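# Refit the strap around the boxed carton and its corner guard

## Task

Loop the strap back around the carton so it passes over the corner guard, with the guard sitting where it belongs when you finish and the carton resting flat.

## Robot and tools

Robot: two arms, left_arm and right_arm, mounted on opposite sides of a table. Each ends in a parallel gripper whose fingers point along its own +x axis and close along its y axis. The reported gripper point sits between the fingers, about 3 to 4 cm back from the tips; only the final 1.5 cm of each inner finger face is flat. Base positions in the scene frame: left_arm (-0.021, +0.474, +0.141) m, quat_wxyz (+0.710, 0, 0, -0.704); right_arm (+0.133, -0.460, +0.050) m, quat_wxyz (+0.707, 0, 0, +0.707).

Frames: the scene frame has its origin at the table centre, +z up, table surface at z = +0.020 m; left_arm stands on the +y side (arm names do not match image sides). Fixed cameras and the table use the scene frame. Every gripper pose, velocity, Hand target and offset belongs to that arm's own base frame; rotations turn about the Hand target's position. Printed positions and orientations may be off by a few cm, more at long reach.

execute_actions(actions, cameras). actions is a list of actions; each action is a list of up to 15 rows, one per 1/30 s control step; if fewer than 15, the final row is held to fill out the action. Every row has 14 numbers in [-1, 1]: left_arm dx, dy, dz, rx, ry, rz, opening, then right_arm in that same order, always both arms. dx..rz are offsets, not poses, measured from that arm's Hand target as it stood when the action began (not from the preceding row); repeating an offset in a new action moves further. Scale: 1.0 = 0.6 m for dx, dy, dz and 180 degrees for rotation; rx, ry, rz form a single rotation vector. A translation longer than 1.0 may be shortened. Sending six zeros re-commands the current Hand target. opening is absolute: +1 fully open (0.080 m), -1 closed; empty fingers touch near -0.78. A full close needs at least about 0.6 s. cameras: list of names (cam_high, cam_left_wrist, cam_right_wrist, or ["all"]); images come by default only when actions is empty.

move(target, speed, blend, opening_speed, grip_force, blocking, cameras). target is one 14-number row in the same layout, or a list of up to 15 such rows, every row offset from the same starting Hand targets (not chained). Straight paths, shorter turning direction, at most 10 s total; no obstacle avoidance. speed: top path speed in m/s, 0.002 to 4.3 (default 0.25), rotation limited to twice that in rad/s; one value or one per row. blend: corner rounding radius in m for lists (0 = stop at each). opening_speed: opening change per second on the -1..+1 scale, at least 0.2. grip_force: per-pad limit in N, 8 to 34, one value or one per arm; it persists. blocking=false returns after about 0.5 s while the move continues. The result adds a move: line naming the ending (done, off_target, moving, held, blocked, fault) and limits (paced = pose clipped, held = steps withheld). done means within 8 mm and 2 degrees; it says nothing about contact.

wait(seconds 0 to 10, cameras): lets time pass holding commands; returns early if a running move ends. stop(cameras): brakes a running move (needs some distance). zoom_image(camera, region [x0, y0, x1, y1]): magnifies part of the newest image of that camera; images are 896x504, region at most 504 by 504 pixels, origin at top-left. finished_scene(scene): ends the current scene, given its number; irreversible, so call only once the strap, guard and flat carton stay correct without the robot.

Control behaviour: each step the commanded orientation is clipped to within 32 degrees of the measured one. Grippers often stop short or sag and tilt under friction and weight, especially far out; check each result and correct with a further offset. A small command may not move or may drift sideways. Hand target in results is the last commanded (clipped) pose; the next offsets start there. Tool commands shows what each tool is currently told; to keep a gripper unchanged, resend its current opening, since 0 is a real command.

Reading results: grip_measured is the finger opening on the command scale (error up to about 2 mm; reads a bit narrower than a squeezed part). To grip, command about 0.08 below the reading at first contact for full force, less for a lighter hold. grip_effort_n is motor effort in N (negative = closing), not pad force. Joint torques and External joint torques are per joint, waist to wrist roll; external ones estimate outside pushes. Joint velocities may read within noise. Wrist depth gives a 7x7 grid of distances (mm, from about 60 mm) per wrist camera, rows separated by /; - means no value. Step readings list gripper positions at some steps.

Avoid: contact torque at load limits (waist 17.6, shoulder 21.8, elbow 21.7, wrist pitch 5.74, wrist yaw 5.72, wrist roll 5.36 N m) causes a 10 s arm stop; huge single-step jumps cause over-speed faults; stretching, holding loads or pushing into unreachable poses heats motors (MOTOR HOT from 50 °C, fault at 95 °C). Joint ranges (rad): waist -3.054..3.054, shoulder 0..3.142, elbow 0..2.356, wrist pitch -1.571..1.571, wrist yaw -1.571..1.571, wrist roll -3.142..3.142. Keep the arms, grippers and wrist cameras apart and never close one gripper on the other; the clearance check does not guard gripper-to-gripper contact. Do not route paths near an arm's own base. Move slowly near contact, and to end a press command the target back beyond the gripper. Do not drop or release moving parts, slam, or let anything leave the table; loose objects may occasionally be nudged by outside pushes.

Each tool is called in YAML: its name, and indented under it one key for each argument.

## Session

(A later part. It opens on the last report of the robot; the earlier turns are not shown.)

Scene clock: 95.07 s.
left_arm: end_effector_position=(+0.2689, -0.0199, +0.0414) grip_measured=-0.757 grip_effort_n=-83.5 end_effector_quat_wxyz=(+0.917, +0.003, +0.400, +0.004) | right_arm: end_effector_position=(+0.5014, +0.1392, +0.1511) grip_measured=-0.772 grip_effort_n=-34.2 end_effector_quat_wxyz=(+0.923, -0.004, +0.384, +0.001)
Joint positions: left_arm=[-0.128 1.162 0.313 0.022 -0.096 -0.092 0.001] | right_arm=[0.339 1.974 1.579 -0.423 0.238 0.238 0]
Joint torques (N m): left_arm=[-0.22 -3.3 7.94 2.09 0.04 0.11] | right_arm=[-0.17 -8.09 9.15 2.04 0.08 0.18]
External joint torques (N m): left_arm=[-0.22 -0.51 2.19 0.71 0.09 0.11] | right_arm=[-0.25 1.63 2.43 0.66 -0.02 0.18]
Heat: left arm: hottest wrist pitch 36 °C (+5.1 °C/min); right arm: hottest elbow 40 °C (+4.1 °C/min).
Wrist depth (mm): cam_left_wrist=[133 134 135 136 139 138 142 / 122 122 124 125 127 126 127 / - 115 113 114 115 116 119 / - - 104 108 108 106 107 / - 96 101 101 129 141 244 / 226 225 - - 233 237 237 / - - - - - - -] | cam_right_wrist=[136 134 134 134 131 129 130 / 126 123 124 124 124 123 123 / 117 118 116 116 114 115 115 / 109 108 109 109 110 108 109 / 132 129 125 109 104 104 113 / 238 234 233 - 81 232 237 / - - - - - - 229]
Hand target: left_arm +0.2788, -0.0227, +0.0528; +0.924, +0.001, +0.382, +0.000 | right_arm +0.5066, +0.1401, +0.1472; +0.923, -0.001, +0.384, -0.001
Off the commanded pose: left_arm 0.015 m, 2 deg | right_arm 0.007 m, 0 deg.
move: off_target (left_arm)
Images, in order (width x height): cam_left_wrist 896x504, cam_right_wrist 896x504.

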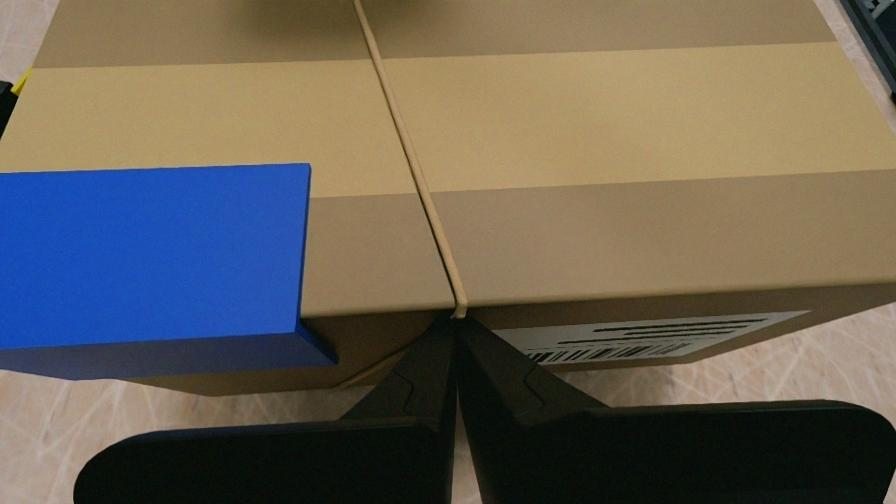

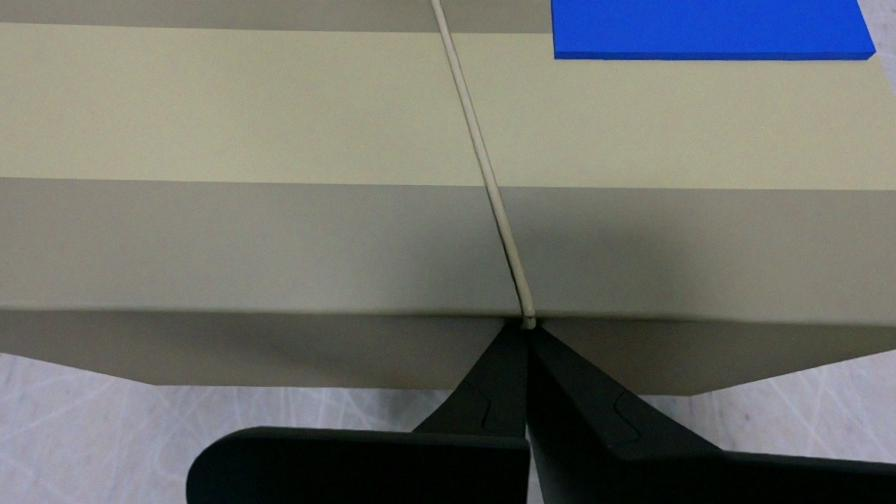

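move:
  target: [-0.038,0,0.006,0,0,0,-1,-0.029,0,0.031,0,0,0,-1]
  speed: 0.05
  cameras: ["all"]

zoom_image:
  camera: "cam_left_wrist"
  region: [330, 200, 580, 380]

zoom_image:
  camera: "cam_right_wrist"
  region: [400, 220, 650, 400]

Scene clock: 99.93 s.
left_arm: end_effector_position=(+0.2571, -0.0205, +0.0557) grip_measured=-0.757 grip_effort_n=-83.5 end_effector_quat_wxyz=(+0.923, +0.000, +0.385, +0.003) | right_arm: end_effector_position=(+0.4936, +0.1378, +0.1555) grip_measured=-0.773 grip_effort_n=-30.9 end_effector_quat_wxyz=(+0.920, -0.004, +0.392, -0.004)
Joint positions: left_arm=[-0.141 1.022 0.296 -0.069 -0.106 -0.103 0.001] | right_arm=[0.344 1.952 1.575 -0.46 0.245 0.248 0]
Joint torques (N m): left_arm=[-0.74 -3.93 5.27 1.5 -0.09 -0.05] | right_arm=[0.63 -13.75 6.68 1.24 0.15 0.18]
External joint torques (N m): left_arm=[-0.74 -1.72 -0.88 0.09 -0.03 -0.05] | right_arm=[0.69 -4.26 0.01 -0.12 0.03 0.18]
Heat: left arm: hottest wrist pitch 36 °C (+5.0 °C/min); right arm: hottest elbow 40 °C (+4.0 °C/min).
Wrist depth (mm): cam_left_wrist=[370 161 162 163 165 167 384 / 144 145 146 147 149 150 336 / 134 135 130 133 136 139 141 / - 119 122 124 125 128 128 / 127 119 126 124 163 191 268 / 242 240 - - 251 251 253 / - - - - - - -] | cam_right_wrist=[138 136 136 135 133 132 132 / 127 127 127 126 126 126 125 / 120 119 119 118 118 118 119 / 112 111 112 111 111 111 112 / 150 149 146 129 127 139 247 / 242 242 241 - 81 240 240 / - - - - - - 233]
Hand target: left_arm +0.2560, -0.0227, +0.0564; +0.924, +0.001, +0.382, +0.000 | right_arm +0.4892, +0.1401, +0.1658; +0.923, -0.001, +0.384, -0.001
Off the commanded pose: left_arm 0.003 m, 1 deg | right_arm 0.011 m, 1 deg.
move: off_target (right_arm)

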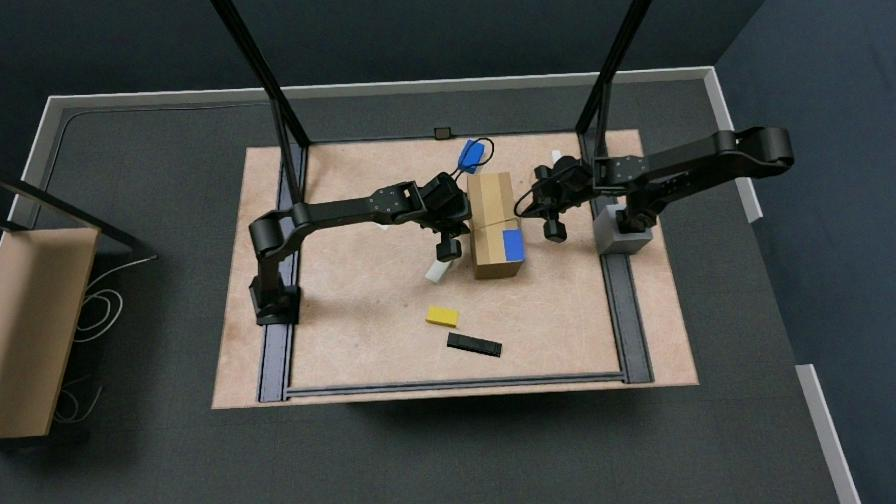

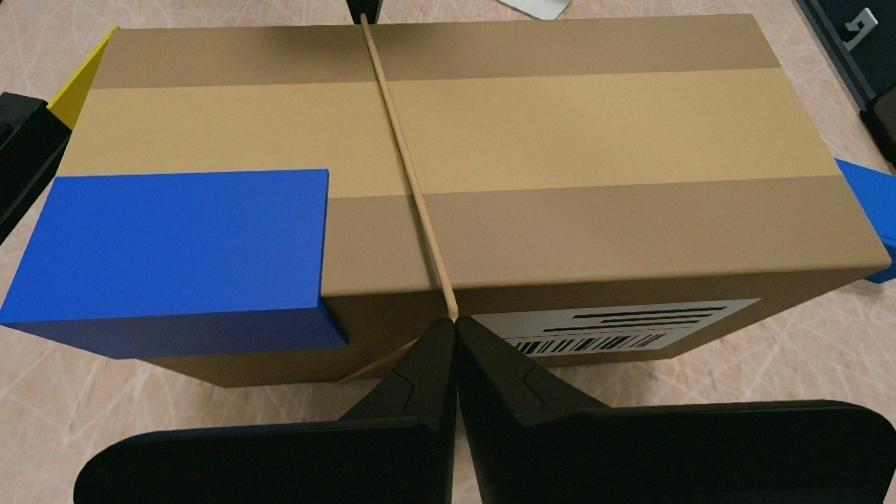

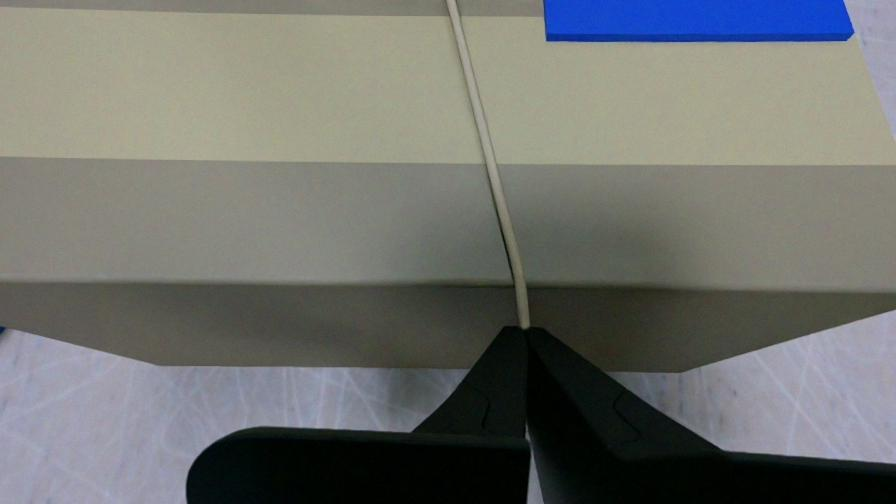

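Scaled by 2.016 from the camera's 896x504 image, which has a finer 1280x720 frame.

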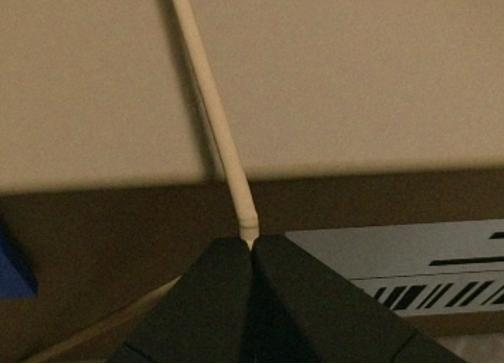

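Scaled by 2.016 from the camera's 896x504 image, which has a finer 1280x720 frame.

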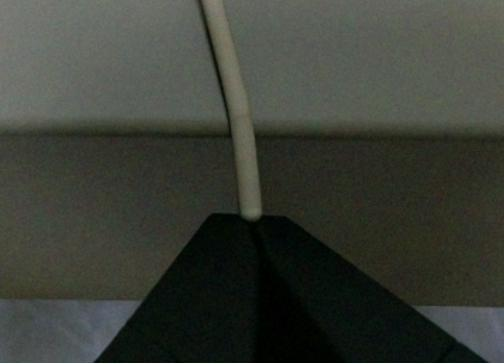

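move:
  target:
    - [-0.01,0,0.018,0,0,0,-1,-0.005,0,0.013,0,0,0,-1]
    - [-0.01,0.058,0.018,0,0,0,-1,-0.005,-0.037,0.013,0,0,0,-1]
  speed: [0.05,0.06]
  cameras: ["all"]

zoom_image:
  camera: "cam_left_wrist"
  region: [230, 100, 680, 380]

Scene clock: 116.67 s.
left_arm: end_effector_position=(+0.2469, +0.0128, +0.0613) grip_measured=-0.757 grip_effort_n=-83.5 end_effector_quat_wxyz=(+0.921, +0.001, +0.390, +0.004) | right_arm: end_effector_position=(+0.4895, +0.1179, +0.1603) grip_measured=-0.773 grip_effort_n=-30.5 end_effector_quat_wxyz=(+0.919, -0.003, +0.395, -0.005)
Joint positions: left_arm=[0.083 0.934 0.296 -0.163 0.05 0.058 0.001] | right_arm=[0.3 1.914 1.545 -0.47 0.216 0.219 0]
Joint torques (N m): left_arm=[0.01 -2.79 7.19 1.32 0.35 0.11] | right_arm=[0.08 -14.05 6.84 1.51 -0.03 -0.13]
External joint torques (N m): left_arm=[0.01 -0.94 0.9 -0.07 0.33 0.11] | right_arm=[0.07 -4.89 0.22 0.17 -0.14 -0.13]
Motor temperatures (°C): left_arm=[24 26 33 34 28 27] | right_arm=[30 47 38 36 31 26]
Heat: left arm: hottest wrist pitch 34 °C (+0.0 °C/min); right arm: hottest shoulder 47 °C (+15.1 °C/min). Heating fast: the right arm's shoulder motor: a push or a pull is the cause, and it goes on while you think. Ease it with your next call, before anything else.
Wrist depth (mm): cam_left_wrist=[365 376 168 170 172 173 178 / 346 151 152 154 155 157 158 / 295 136 132 138 144 143 145 / 283 125 126 132 135 136 137 / 263 260 157 150 202 222 271 / 245 250 - - 257 258 259 / - - - - - - -] | cam_right_wrist=[141 141 141 140 138 138 326 / 132 134 130 130 131 130 306 / 126 124 125 123 123 122 285 / 118 117 118 118 117 117 265 / 173 172 171 149 147 217 257 / 247 247 246 - 81 245 244 / - - - - - - 237]
Hand target: left_arm +0.2500, +0.0121, +0.0671; +0.924, +0.001, +0.382, -0.001 | right_arm +0.4863, +0.1179, +0.1736; +0.924, -0.001, +0.384, -0.001
Off the commanded pose: left_arm 0.007 m, 1 deg | right_arm 0.014 m, 2 deg.
move: off_target (right_arm)

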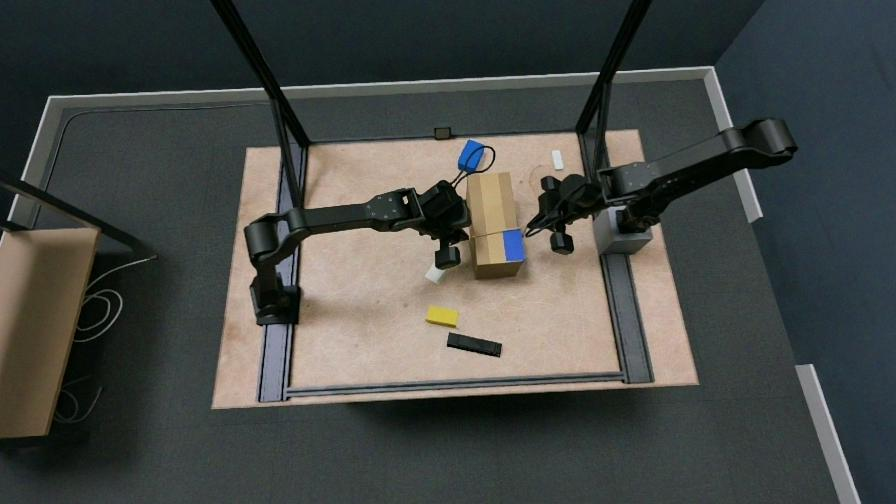

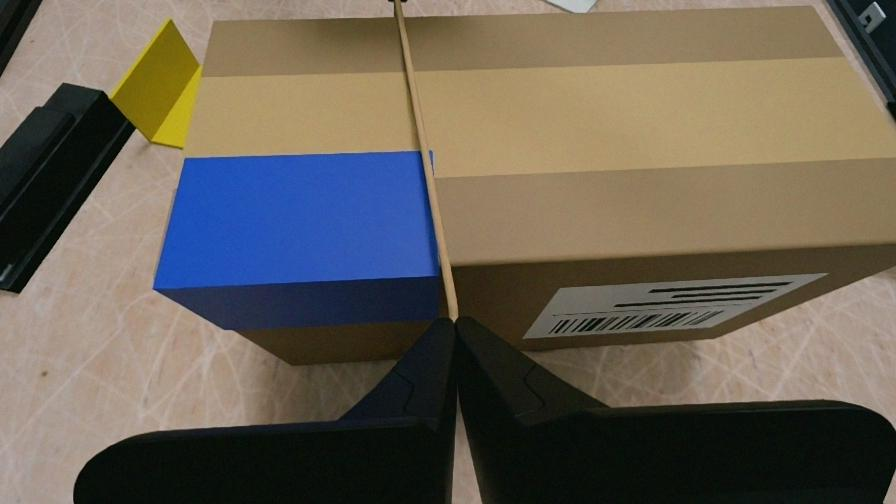

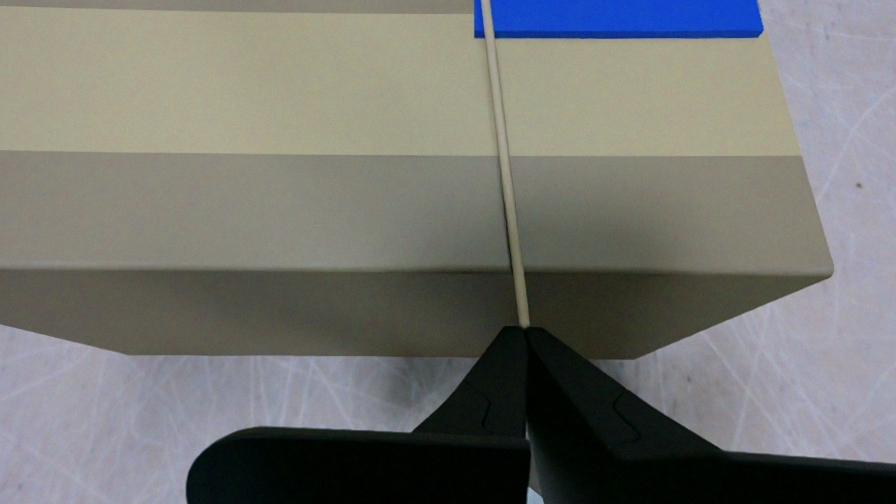

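Scaled by 1.120 from the camera's 896x504 image, which has a finer 1280x720 frame.

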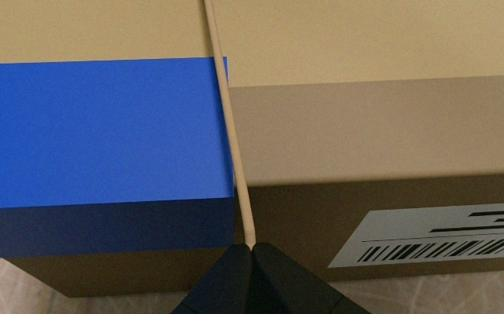

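move:
  target: [0.0,0.058,0.004,0,0,0,-1,0.003,-0.038,-0.01,0,0,0,-1]
  speed: 0.08
  cameras: ["all"]

zoom_image:
  camera: "cam_left_wrist"
  region: [230, 100, 680, 380]

Scene clock: 121.67 s.
left_arm: end_effector_position=(+0.2464, +0.0454, +0.0637) grip_measured=-0.757 grip_effort_n=-83.5 end_effector_quat_wxyz=(+0.921, -0.001, +0.389, +0.000) | right_arm: end_effector_position=(+0.4912, +0.0964, +0.1566) grip_measured=-0.773 grip_effort_n=-30.5 end_effector_quat_wxyz=(+0.919, -0.002, +0.393, -0.002)
Joint positions: left_arm=[0.311 0.972 0.322 -0.174 0.216 0.225 0.001] | right_arm=[0.246 1.895 1.501 -0.431 0.175 0.178 0]
Joint torques (N m): left_arm=[0.46 -2.27 7.53 1.3 0.33 0.15] | right_arm=[-0.1 -13.56 6.64 1.48 0.02 -0.13]
External joint torques (N m): left_arm=[0.44 -0.23 1.21 -0.09 0.23 0.15] | right_arm=[-0.07 -4.37 -0.12 0.08 -0.07 -0.14]
Heat: left arm: hottest wrist pitch 34 °C (+0.0 °C/min); right arm: hottest shoulder 50 °C (+17.1 °C/min). Heating fast: the right arm's shoulder motor: a push or a pull is the cause, and it goes on while you think. Ease it with your next call, before anything else.
Wrist depth (mm): cam_left_wrist=[364 370 381 173 176 178 179 / 331 312 155 157 158 161 160 / 270 309 137 139 146 147 149 / 272 285 128 130 136 139 142 / 263 265 190 140 202 221 274 / 245 250 - - 260 261 264 / - - - - - - -] | cam_right_wrist=[141 138 138 136 134 320 321 / 130 131 127 127 127 296 301 / 123 123 122 120 119 121 283 / 116 114 115 114 114 113 267 / 171 169 166 145 143 251 253 / 246 245 244 - 81 241 240 / - - - - - - 232]
Hand target: left_arm +0.2500, +0.0468, +0.0696; +0.924, +0.001, +0.382, -0.001 | right_arm +0.4880, +0.0952, +0.1677; +0.924, -0.001, +0.384, +0.000
Off the commanded pose: left_arm 0.007 m, 1 deg | right_arm 0.012 m, 1 deg.
MOTOR HOT: joint 2 (shoulder) of the right arm reports 50 °C; the controller stops that arm at 95 °C. To cool a motor, set the load down, stop pushing, or move to a pose that needs little force.
move: off_target (right_arm)

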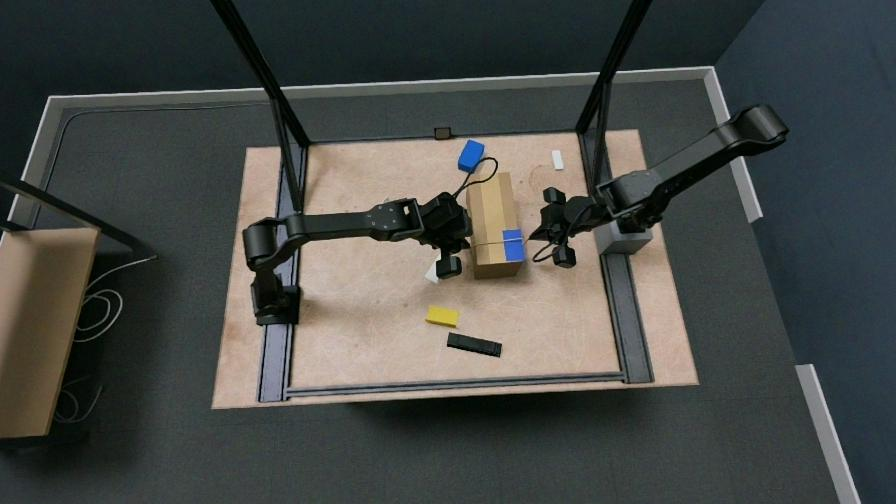

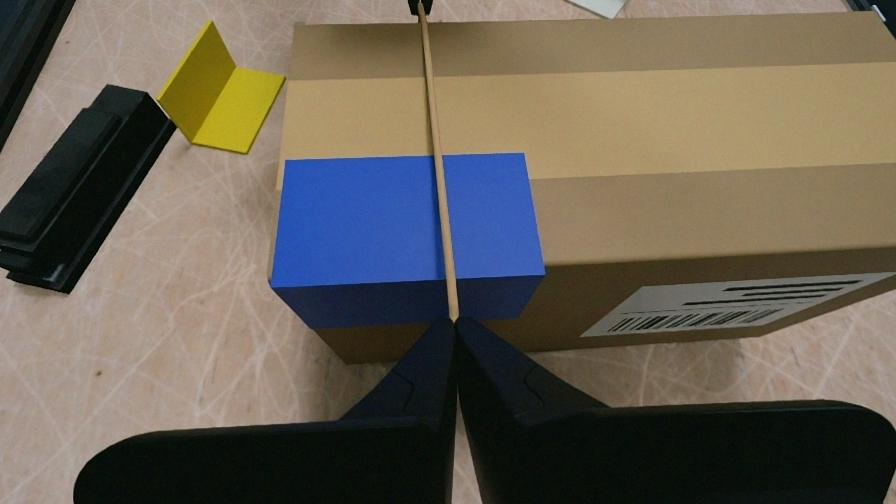

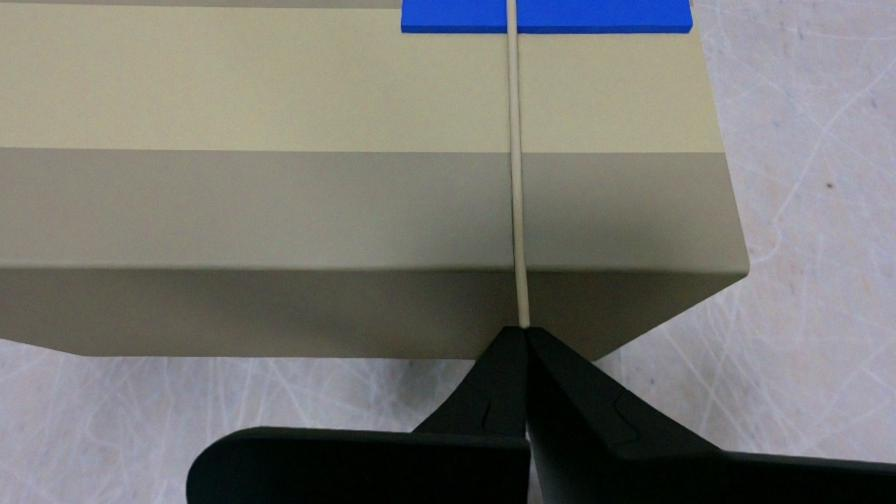

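Scaled by 1.120 from the camera's 896x504 image, which has a finer 1280x720 frame.

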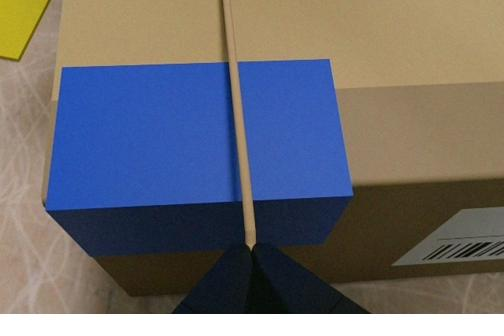

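move:
  target: [0.022,-0.008,-0.034,0,0,0,-1,0.022,0.007,-0.033,0,0,0,-1]
  speed: 0.05
  cameras: ["all"]

zoom_image:
  camera: "cam_left_wrist"
  region: [330, 200, 580, 380]

zoom_image:
  camera: "cam_right_wrist"
  region: [400, 220, 650, 400]

Scene clock: 130.63 s.
left_arm: end_effector_position=(+0.2625, +0.0423, +0.0506) grip_measured=-0.757 grip_effort_n=-83.5 end_effector_quat_wxyz=(+0.924, -0.001, +0.382, -0.002) | right_arm: end_effector_position=(+0.5004, +0.0987, +0.1538) grip_measured=-0.773 grip_effort_n=-30.0 end_effector_quat_wxyz=(+0.925, +0.001, +0.379, -0.001)
Joint positions: left_arm=[0.268 1.101 0.304 -0.005 0.193 0.192 0.001] | right_arm=[0.246 1.917 1.501 -0.378 0.175 0.178 0]
Joint torques (N m): left_arm=[-0.6 -1.67 5.39 2.22 -0.15 -0.01] | right_arm=[0.05 -8.83 7.41 1.75 0.06 -0.08]
External joint torques (N m): left_arm=[-0.61 0.85 -0.51 0.84 -0.25 -0.01] | right_arm=[0.05 0.4 0.75 0.35 -0.02 -0.08]
Heat: left arm: hottest elbow 35 °C (+4.0 °C/min); right arm: hottest shoulder 51 °C (+17.1 °C/min). Fold the right arm in close to its base, or ease its load, before you think long.
Wrist depth (mm): cam_left_wrist=[354 360 373 158 159 163 164 / 321 310 138 142 144 147 148 / 288 295 124 124 133 132 136 / 268 272 117 116 120 122 125 / 251 250 109 108 136 159 166 / 234 238 - - 244 246 253 / - - - - - - -] | cam_right_wrist=[142 139 139 136 133 318 326 / 130 131 127 126 127 130 304 / 123 121 120 119 118 119 285 / 113 111 112 112 111 110 266 / 138 122 120 118 115 128 251 / 240 238 237 - 81 238 237 / - - - - - - 227]
Hand target: left_arm +0.2632, +0.0420, +0.0491; +0.924, +0.001, +0.382, -0.001 | right_arm +0.5013, +0.0994, +0.1479; +0.924, -0.001, +0.384, +0.000
Off the commanded pose: left_arm 0.002 m, 0 deg | right_arm 0.006 m, 1 deg.
MOTOR HOT: still on. Joint 2 (shoulder) of the right arm reports 51 °C.
move: done

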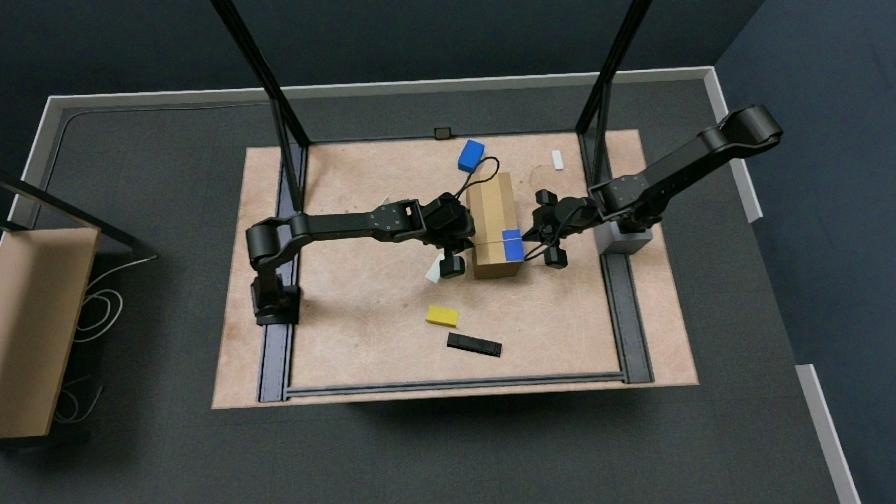

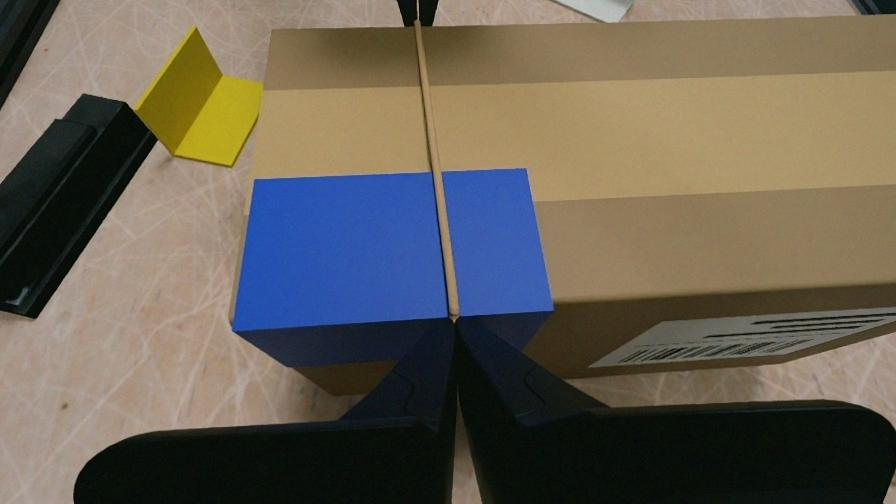

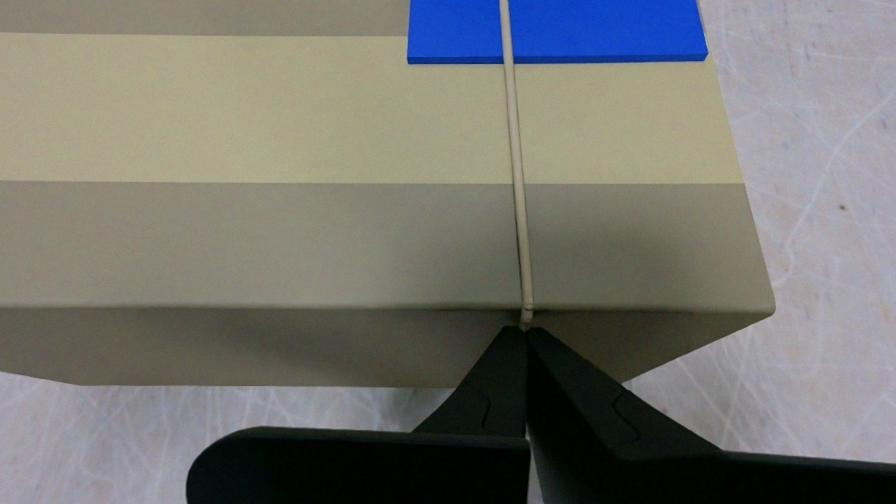

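Scaled by 2.016 from the camera's 896x504 image, which has a finer 1280x720 frame.

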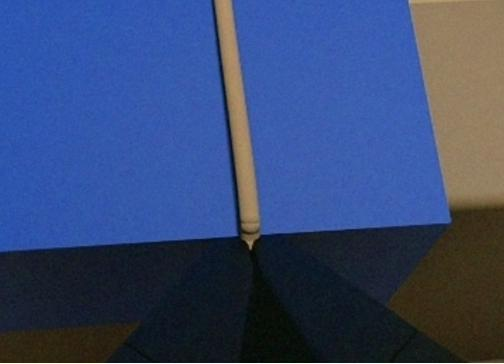

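Scaled by 2.016 from the camera's 896x504 image, which has a finer 1280x720 frame.

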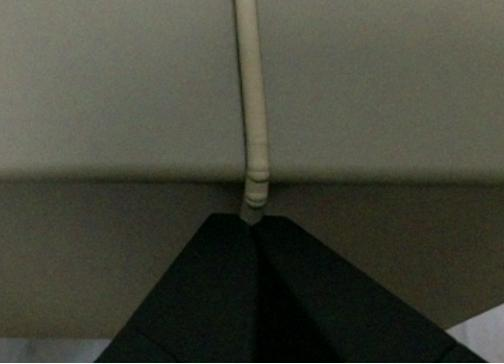

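move:
  target: [0,0,0,0,0,0,-1,0,0.008,0,0,0,0,-1]
  speed: 0.05
  cameras: ["cam_left_wrist","cam_right_wrist"]

Scene clock: 135.17 s.
left_arm: end_effector_position=(+0.2626, +0.0424, +0.0505) grip_measured=-0.757 grip_effort_n=-83.5 end_effector_quat_wxyz=(+0.924, -0.001, +0.382, -0.001) | right_arm: end_effector_position=(+0.5000, +0.1009, +0.1530) grip_measured=-0.773 grip_effort_n=-30.5 end_effector_quat_wxyz=(+0.925, -0.001, +0.380, -0.001)
Joint positions: left_arm=[0.268 1.102 0.304 -0.004 0.192 0.191 0.001] | right_arm=[0.252 1.919 1.501 -0.377 0.182 0.179 0]
Joint torques (N m): left_arm=[-0.39 -1.72 5.19 2.2 -0.17 -0.02] | right_arm=[0.47 -8.52 8.15 1.51 0.12 0.18]
External joint torques (N m): left_arm=[-0.36 0.81 -0.7 0.82 -0.27 -0.02] | right_arm=[0.47 0.92 1.35 0.08 0.03 0.17]
Heat: left arm: hottest wrist pitch 35 °C (+0.0 °C/min); right arm: hottest shoulder 49 °C (+15.2 °C/min). Fold the right arm in close to its base, or ease its load, before you think long.
Wrist depth (mm): cam_left_wrist=[353 360 372 158 159 163 164 / 329 - 138 142 144 147 148 / 278 296 125 124 133 133 136 / 267 272 114 116 120 122 124 / 251 249 107 108 136 159 166 / 234 238 - - 243 246 250 / - - - - - - -] | cam_right_wrist=[141 138 138 135 132 135 326 / 129 130 126 127 126 129 305 / 122 120 119 118 118 117 283 / 112 111 112 111 110 110 267 / 140 123 136 118 108 127 251 / 238 237 236 - 81 238 237 / - - - - - - 227]
Hand target: left_arm +0.2632, +0.0421, +0.0491; +0.924, +0.001, +0.382, +0.000 | right_arm +0.5013, +0.1042, +0.1480; +0.924, -0.001, +0.383, +0.000
Off the commanded pose: left_arm 0.002 m, 0 deg | right_arm 0.006 m, 1 deg.
MOTOR HOT: still on. Joint 2 (shoulder) of the right arm reports 49 °C.
move: done
Images, in order (width x height): cam_left_wrist 896x504, cam_right_wrist 896x504.

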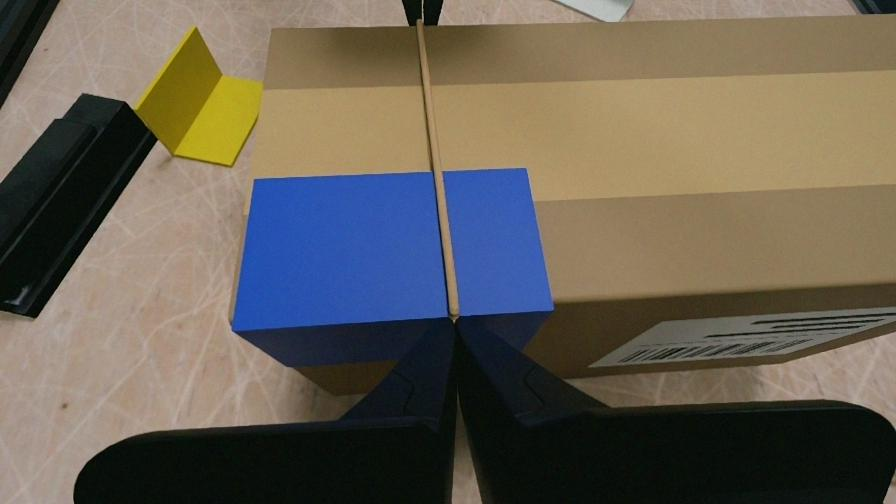

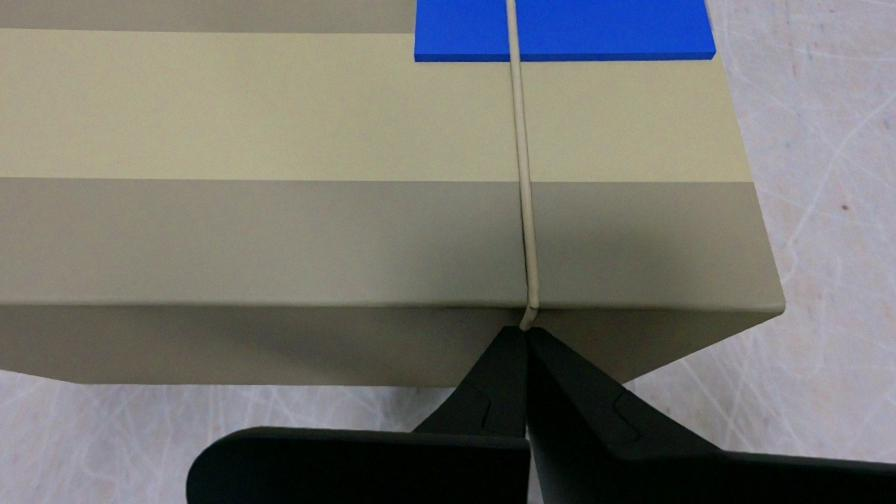

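move:
  target:
    - [0,0,0,0,0,0,-1,-0.017,0.0,0.033,0,0,0,-1]
    - [0,0,0,0,0,0,-1,-0.017,0.007,0.033,0,0,0,-1]
    - [0,0,0,0,0,0,-1,0,0.006,0,0,0,0,-1]
  speed: 0.06
  cameras: ["cam_left_wrist","cam_right_wrist"]

Scene clock: 139.53 s.
left_arm: end_effector_position=(+0.2626, +0.0424, +0.0505) grip_measured=-0.757 grip_effort_n=-83.5 end_effector_quat_wxyz=(+0.924, -0.001, +0.382, -0.001) | right_arm: end_effector_position=(+0.4999, +0.1074, +0.1531) grip_measured=-0.773 grip_effort_n=-30.5 end_effector_quat_wxyz=(+0.925, +0.000, +0.380, -0.002)
Joint positions: left_arm=[0.268 1.102 0.304 -0.004 0.192 0.191 0.001] | right_arm=[0.268 1.925 1.511 -0.384 0.193 0.191 0]
Joint torques (N m): left_arm=[-0.45 -1.77 5.31 2.17 -0.17 -0.05] | right_arm=[-0.12 -8.87 7.63 1.74 -0.03 -0.04]
External joint torques (N m): left_arm=[-0.47 0.78 -0.65 0.76 -0.26 -0.05] | right_arm=[-0.13 0.43 1 0.36 -0.12 -0.05]
Heat: left arm: hottest wrist pitch 35 °C (+0.0 °C/min); right arm: hottest shoulder 50 °C (+15.1 °C/min). Fold the right arm in close to its base, or ease its load, before you think long.
Wrist depth (mm): cam_left_wrist=[352 362 370 158 159 163 164 / 327 320 138 142 144 146 148 / 274 296 124 125 133 132 136 / 267 273 114 117 120 122 124 / 250 249 109 108 137 159 166 / 234 238 - - 244 247 252 / - - - - - - -] | cam_right_wrist=[140 138 137 134 132 131 326 / 128 130 126 126 126 126 303 / 121 119 119 118 117 117 284 / 112 110 111 111 110 109 266 / 140 123 136 119 116 127 248 / 240 237 235 - 81 238 237 / - - - - - - 228]
Hand target: left_arm +0.2632, +0.0421, +0.0492; +0.924, +0.001, +0.382, -0.001 | right_arm +0.5013, +0.1078, +0.1479; +0.924, -0.001, +0.383, +0.000
Off the commanded pose: left_arm 0.002 m, 0 deg | right_arm 0.005 m, 0 deg.
MOTOR HOT: still on. Joint 2 (shoulder) of the right arm reports 50 °C.
move: done
Images, in order (width x height): cam_left_wrist 896x504, cam_right_wrist 896x504.

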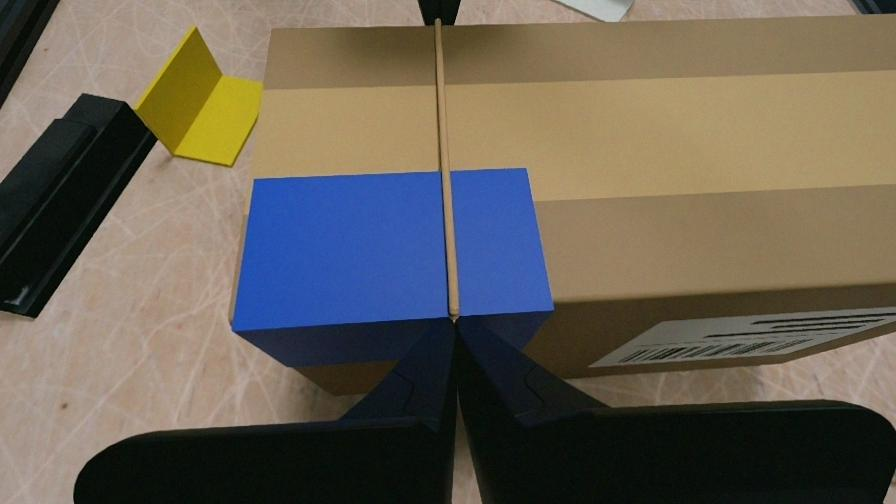

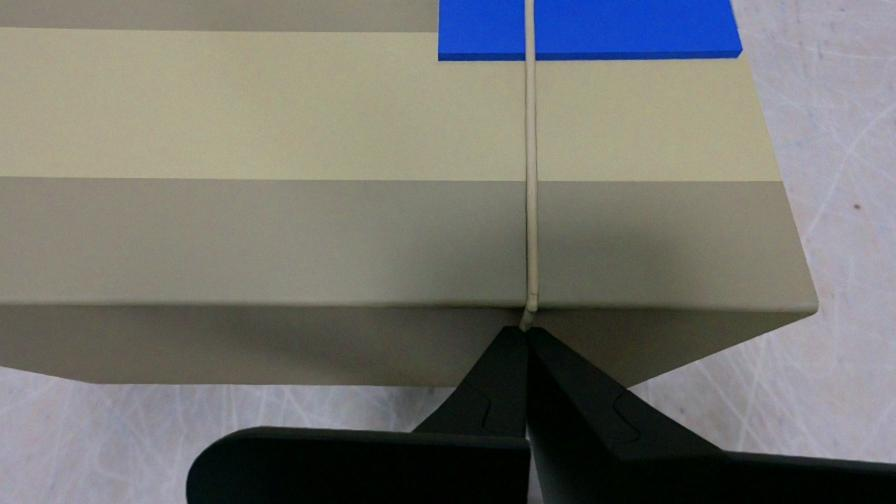

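move:
  target:
    - [0,0,0,0,0,0,-1,-0.017,0.0,0.033,0,0,0,-1]
    - [0,0,0,0,0,0,-1,-0.017,-0.010,0.033,0,0,0,-1]
    - [0,0,0,0,0,0,-1,0,-0.010,0,0,0,0,-1]
  speed: 0.06
  cameras: ["cam_left_wrist","cam_right_wrist"]

Scene clock: 145.17 s.
left_arm: end_effector_position=(+0.2626, +0.0424, +0.0505) grip_measured=-0.757 grip_effort_n=-83.5 end_effector_quat_wxyz=(+0.924, -0.001, +0.382, -0.001) | right_arm: end_effector_position=(+0.5008, +0.1025, +0.1550) grip_measured=-0.773 grip_effort_n=-30.5 end_effector_quat_wxyz=(+0.926, +0.001, +0.378, -0.001)
Joint positions: left_arm=[0.268 1.102 0.304 -0.004 0.192 0.191 0.001] | right_arm=[0.255 1.92 1.508 -0.38 0.182 0.184 0]
Joint torques (N m): left_arm=[-0.54 -1.65 5.06 2.15 -0.21 -0.08] | right_arm=[-0.18 -8.88 6.99 1.78 -0.02 -0.14]
External joint torques (N m): left_arm=[-0.53 0.89 -0.86 0.75 -0.3 -0.08] | right_arm=[-0.14 0.45 0.28 0.36 -0.11 -0.14]
Heat: left arm: hottest wrist pitch 36 °C (+1.0 °C/min); right arm: hottest shoulder 50 °C (+14.2 °C/min). Fold the right arm in close to its base, or ease its load, before you think long.
Wrist depth (mm): cam_left_wrist=[353 360 373 158 159 163 164 / 324 320 138 142 144 147 148 / 254 296 125 125 133 133 136 / 268 273 114 116 120 122 124 / 251 250 109 109 136 159 167 / 234 238 - - 243 246 252 / - - - - - - -] | cam_right_wrist=[142 141 141 138 134 138 328 / 132 133 129 128 128 130 306 / 124 122 122 121 119 119 285 / 115 113 114 113 112 112 267 / 134 120 131 115 113 112 252 / 241 238 237 - 81 239 238 / - - - - - - 230]
Hand target: left_arm +0.2632, +0.0421, +0.0492; +0.924, +0.001, +0.382, -0.001 | right_arm +0.5013, +0.1018, +0.1478; +0.924, -0.001, +0.384, +0.000
Off the commanded pose: left_arm 0.002 m, 0 deg | right_arm 0.007 m, 1 deg.
MOTOR HOT: still on. Joint 2 (shoulder) of the right arm reports 50 °C.
move: done
Images, in order (width x height): cam_left_wrist 896x504, cam_right_wrist 896x504.

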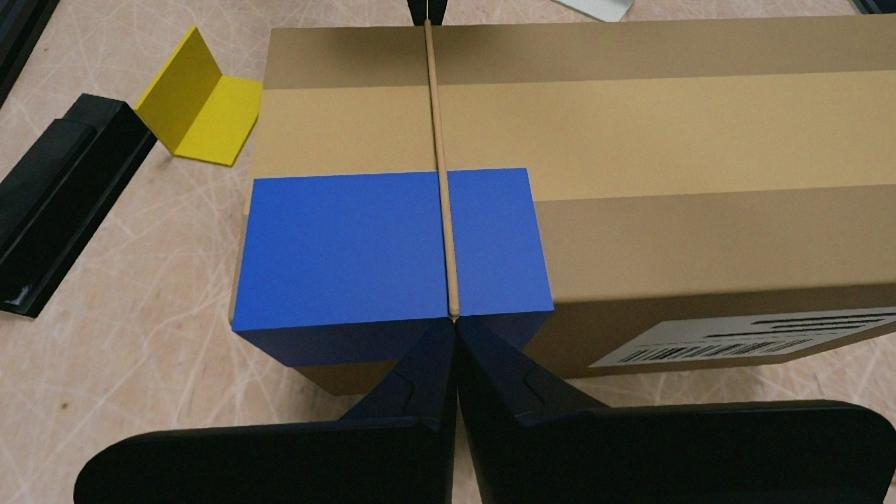

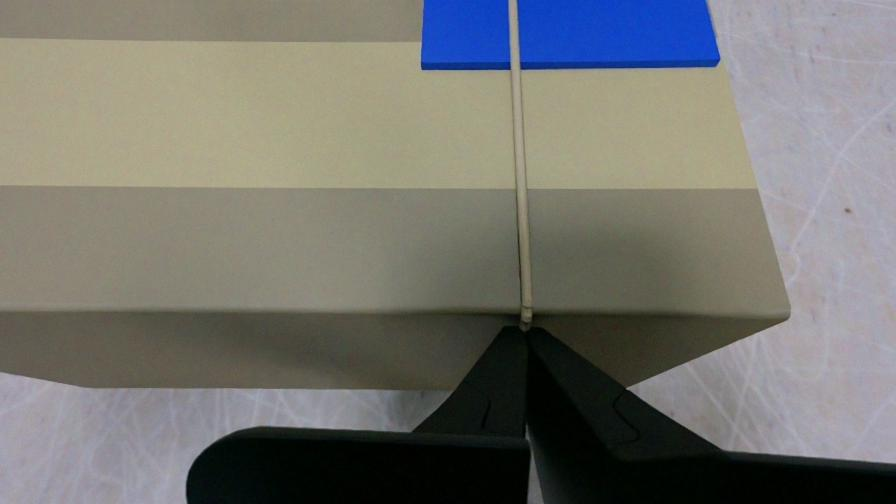

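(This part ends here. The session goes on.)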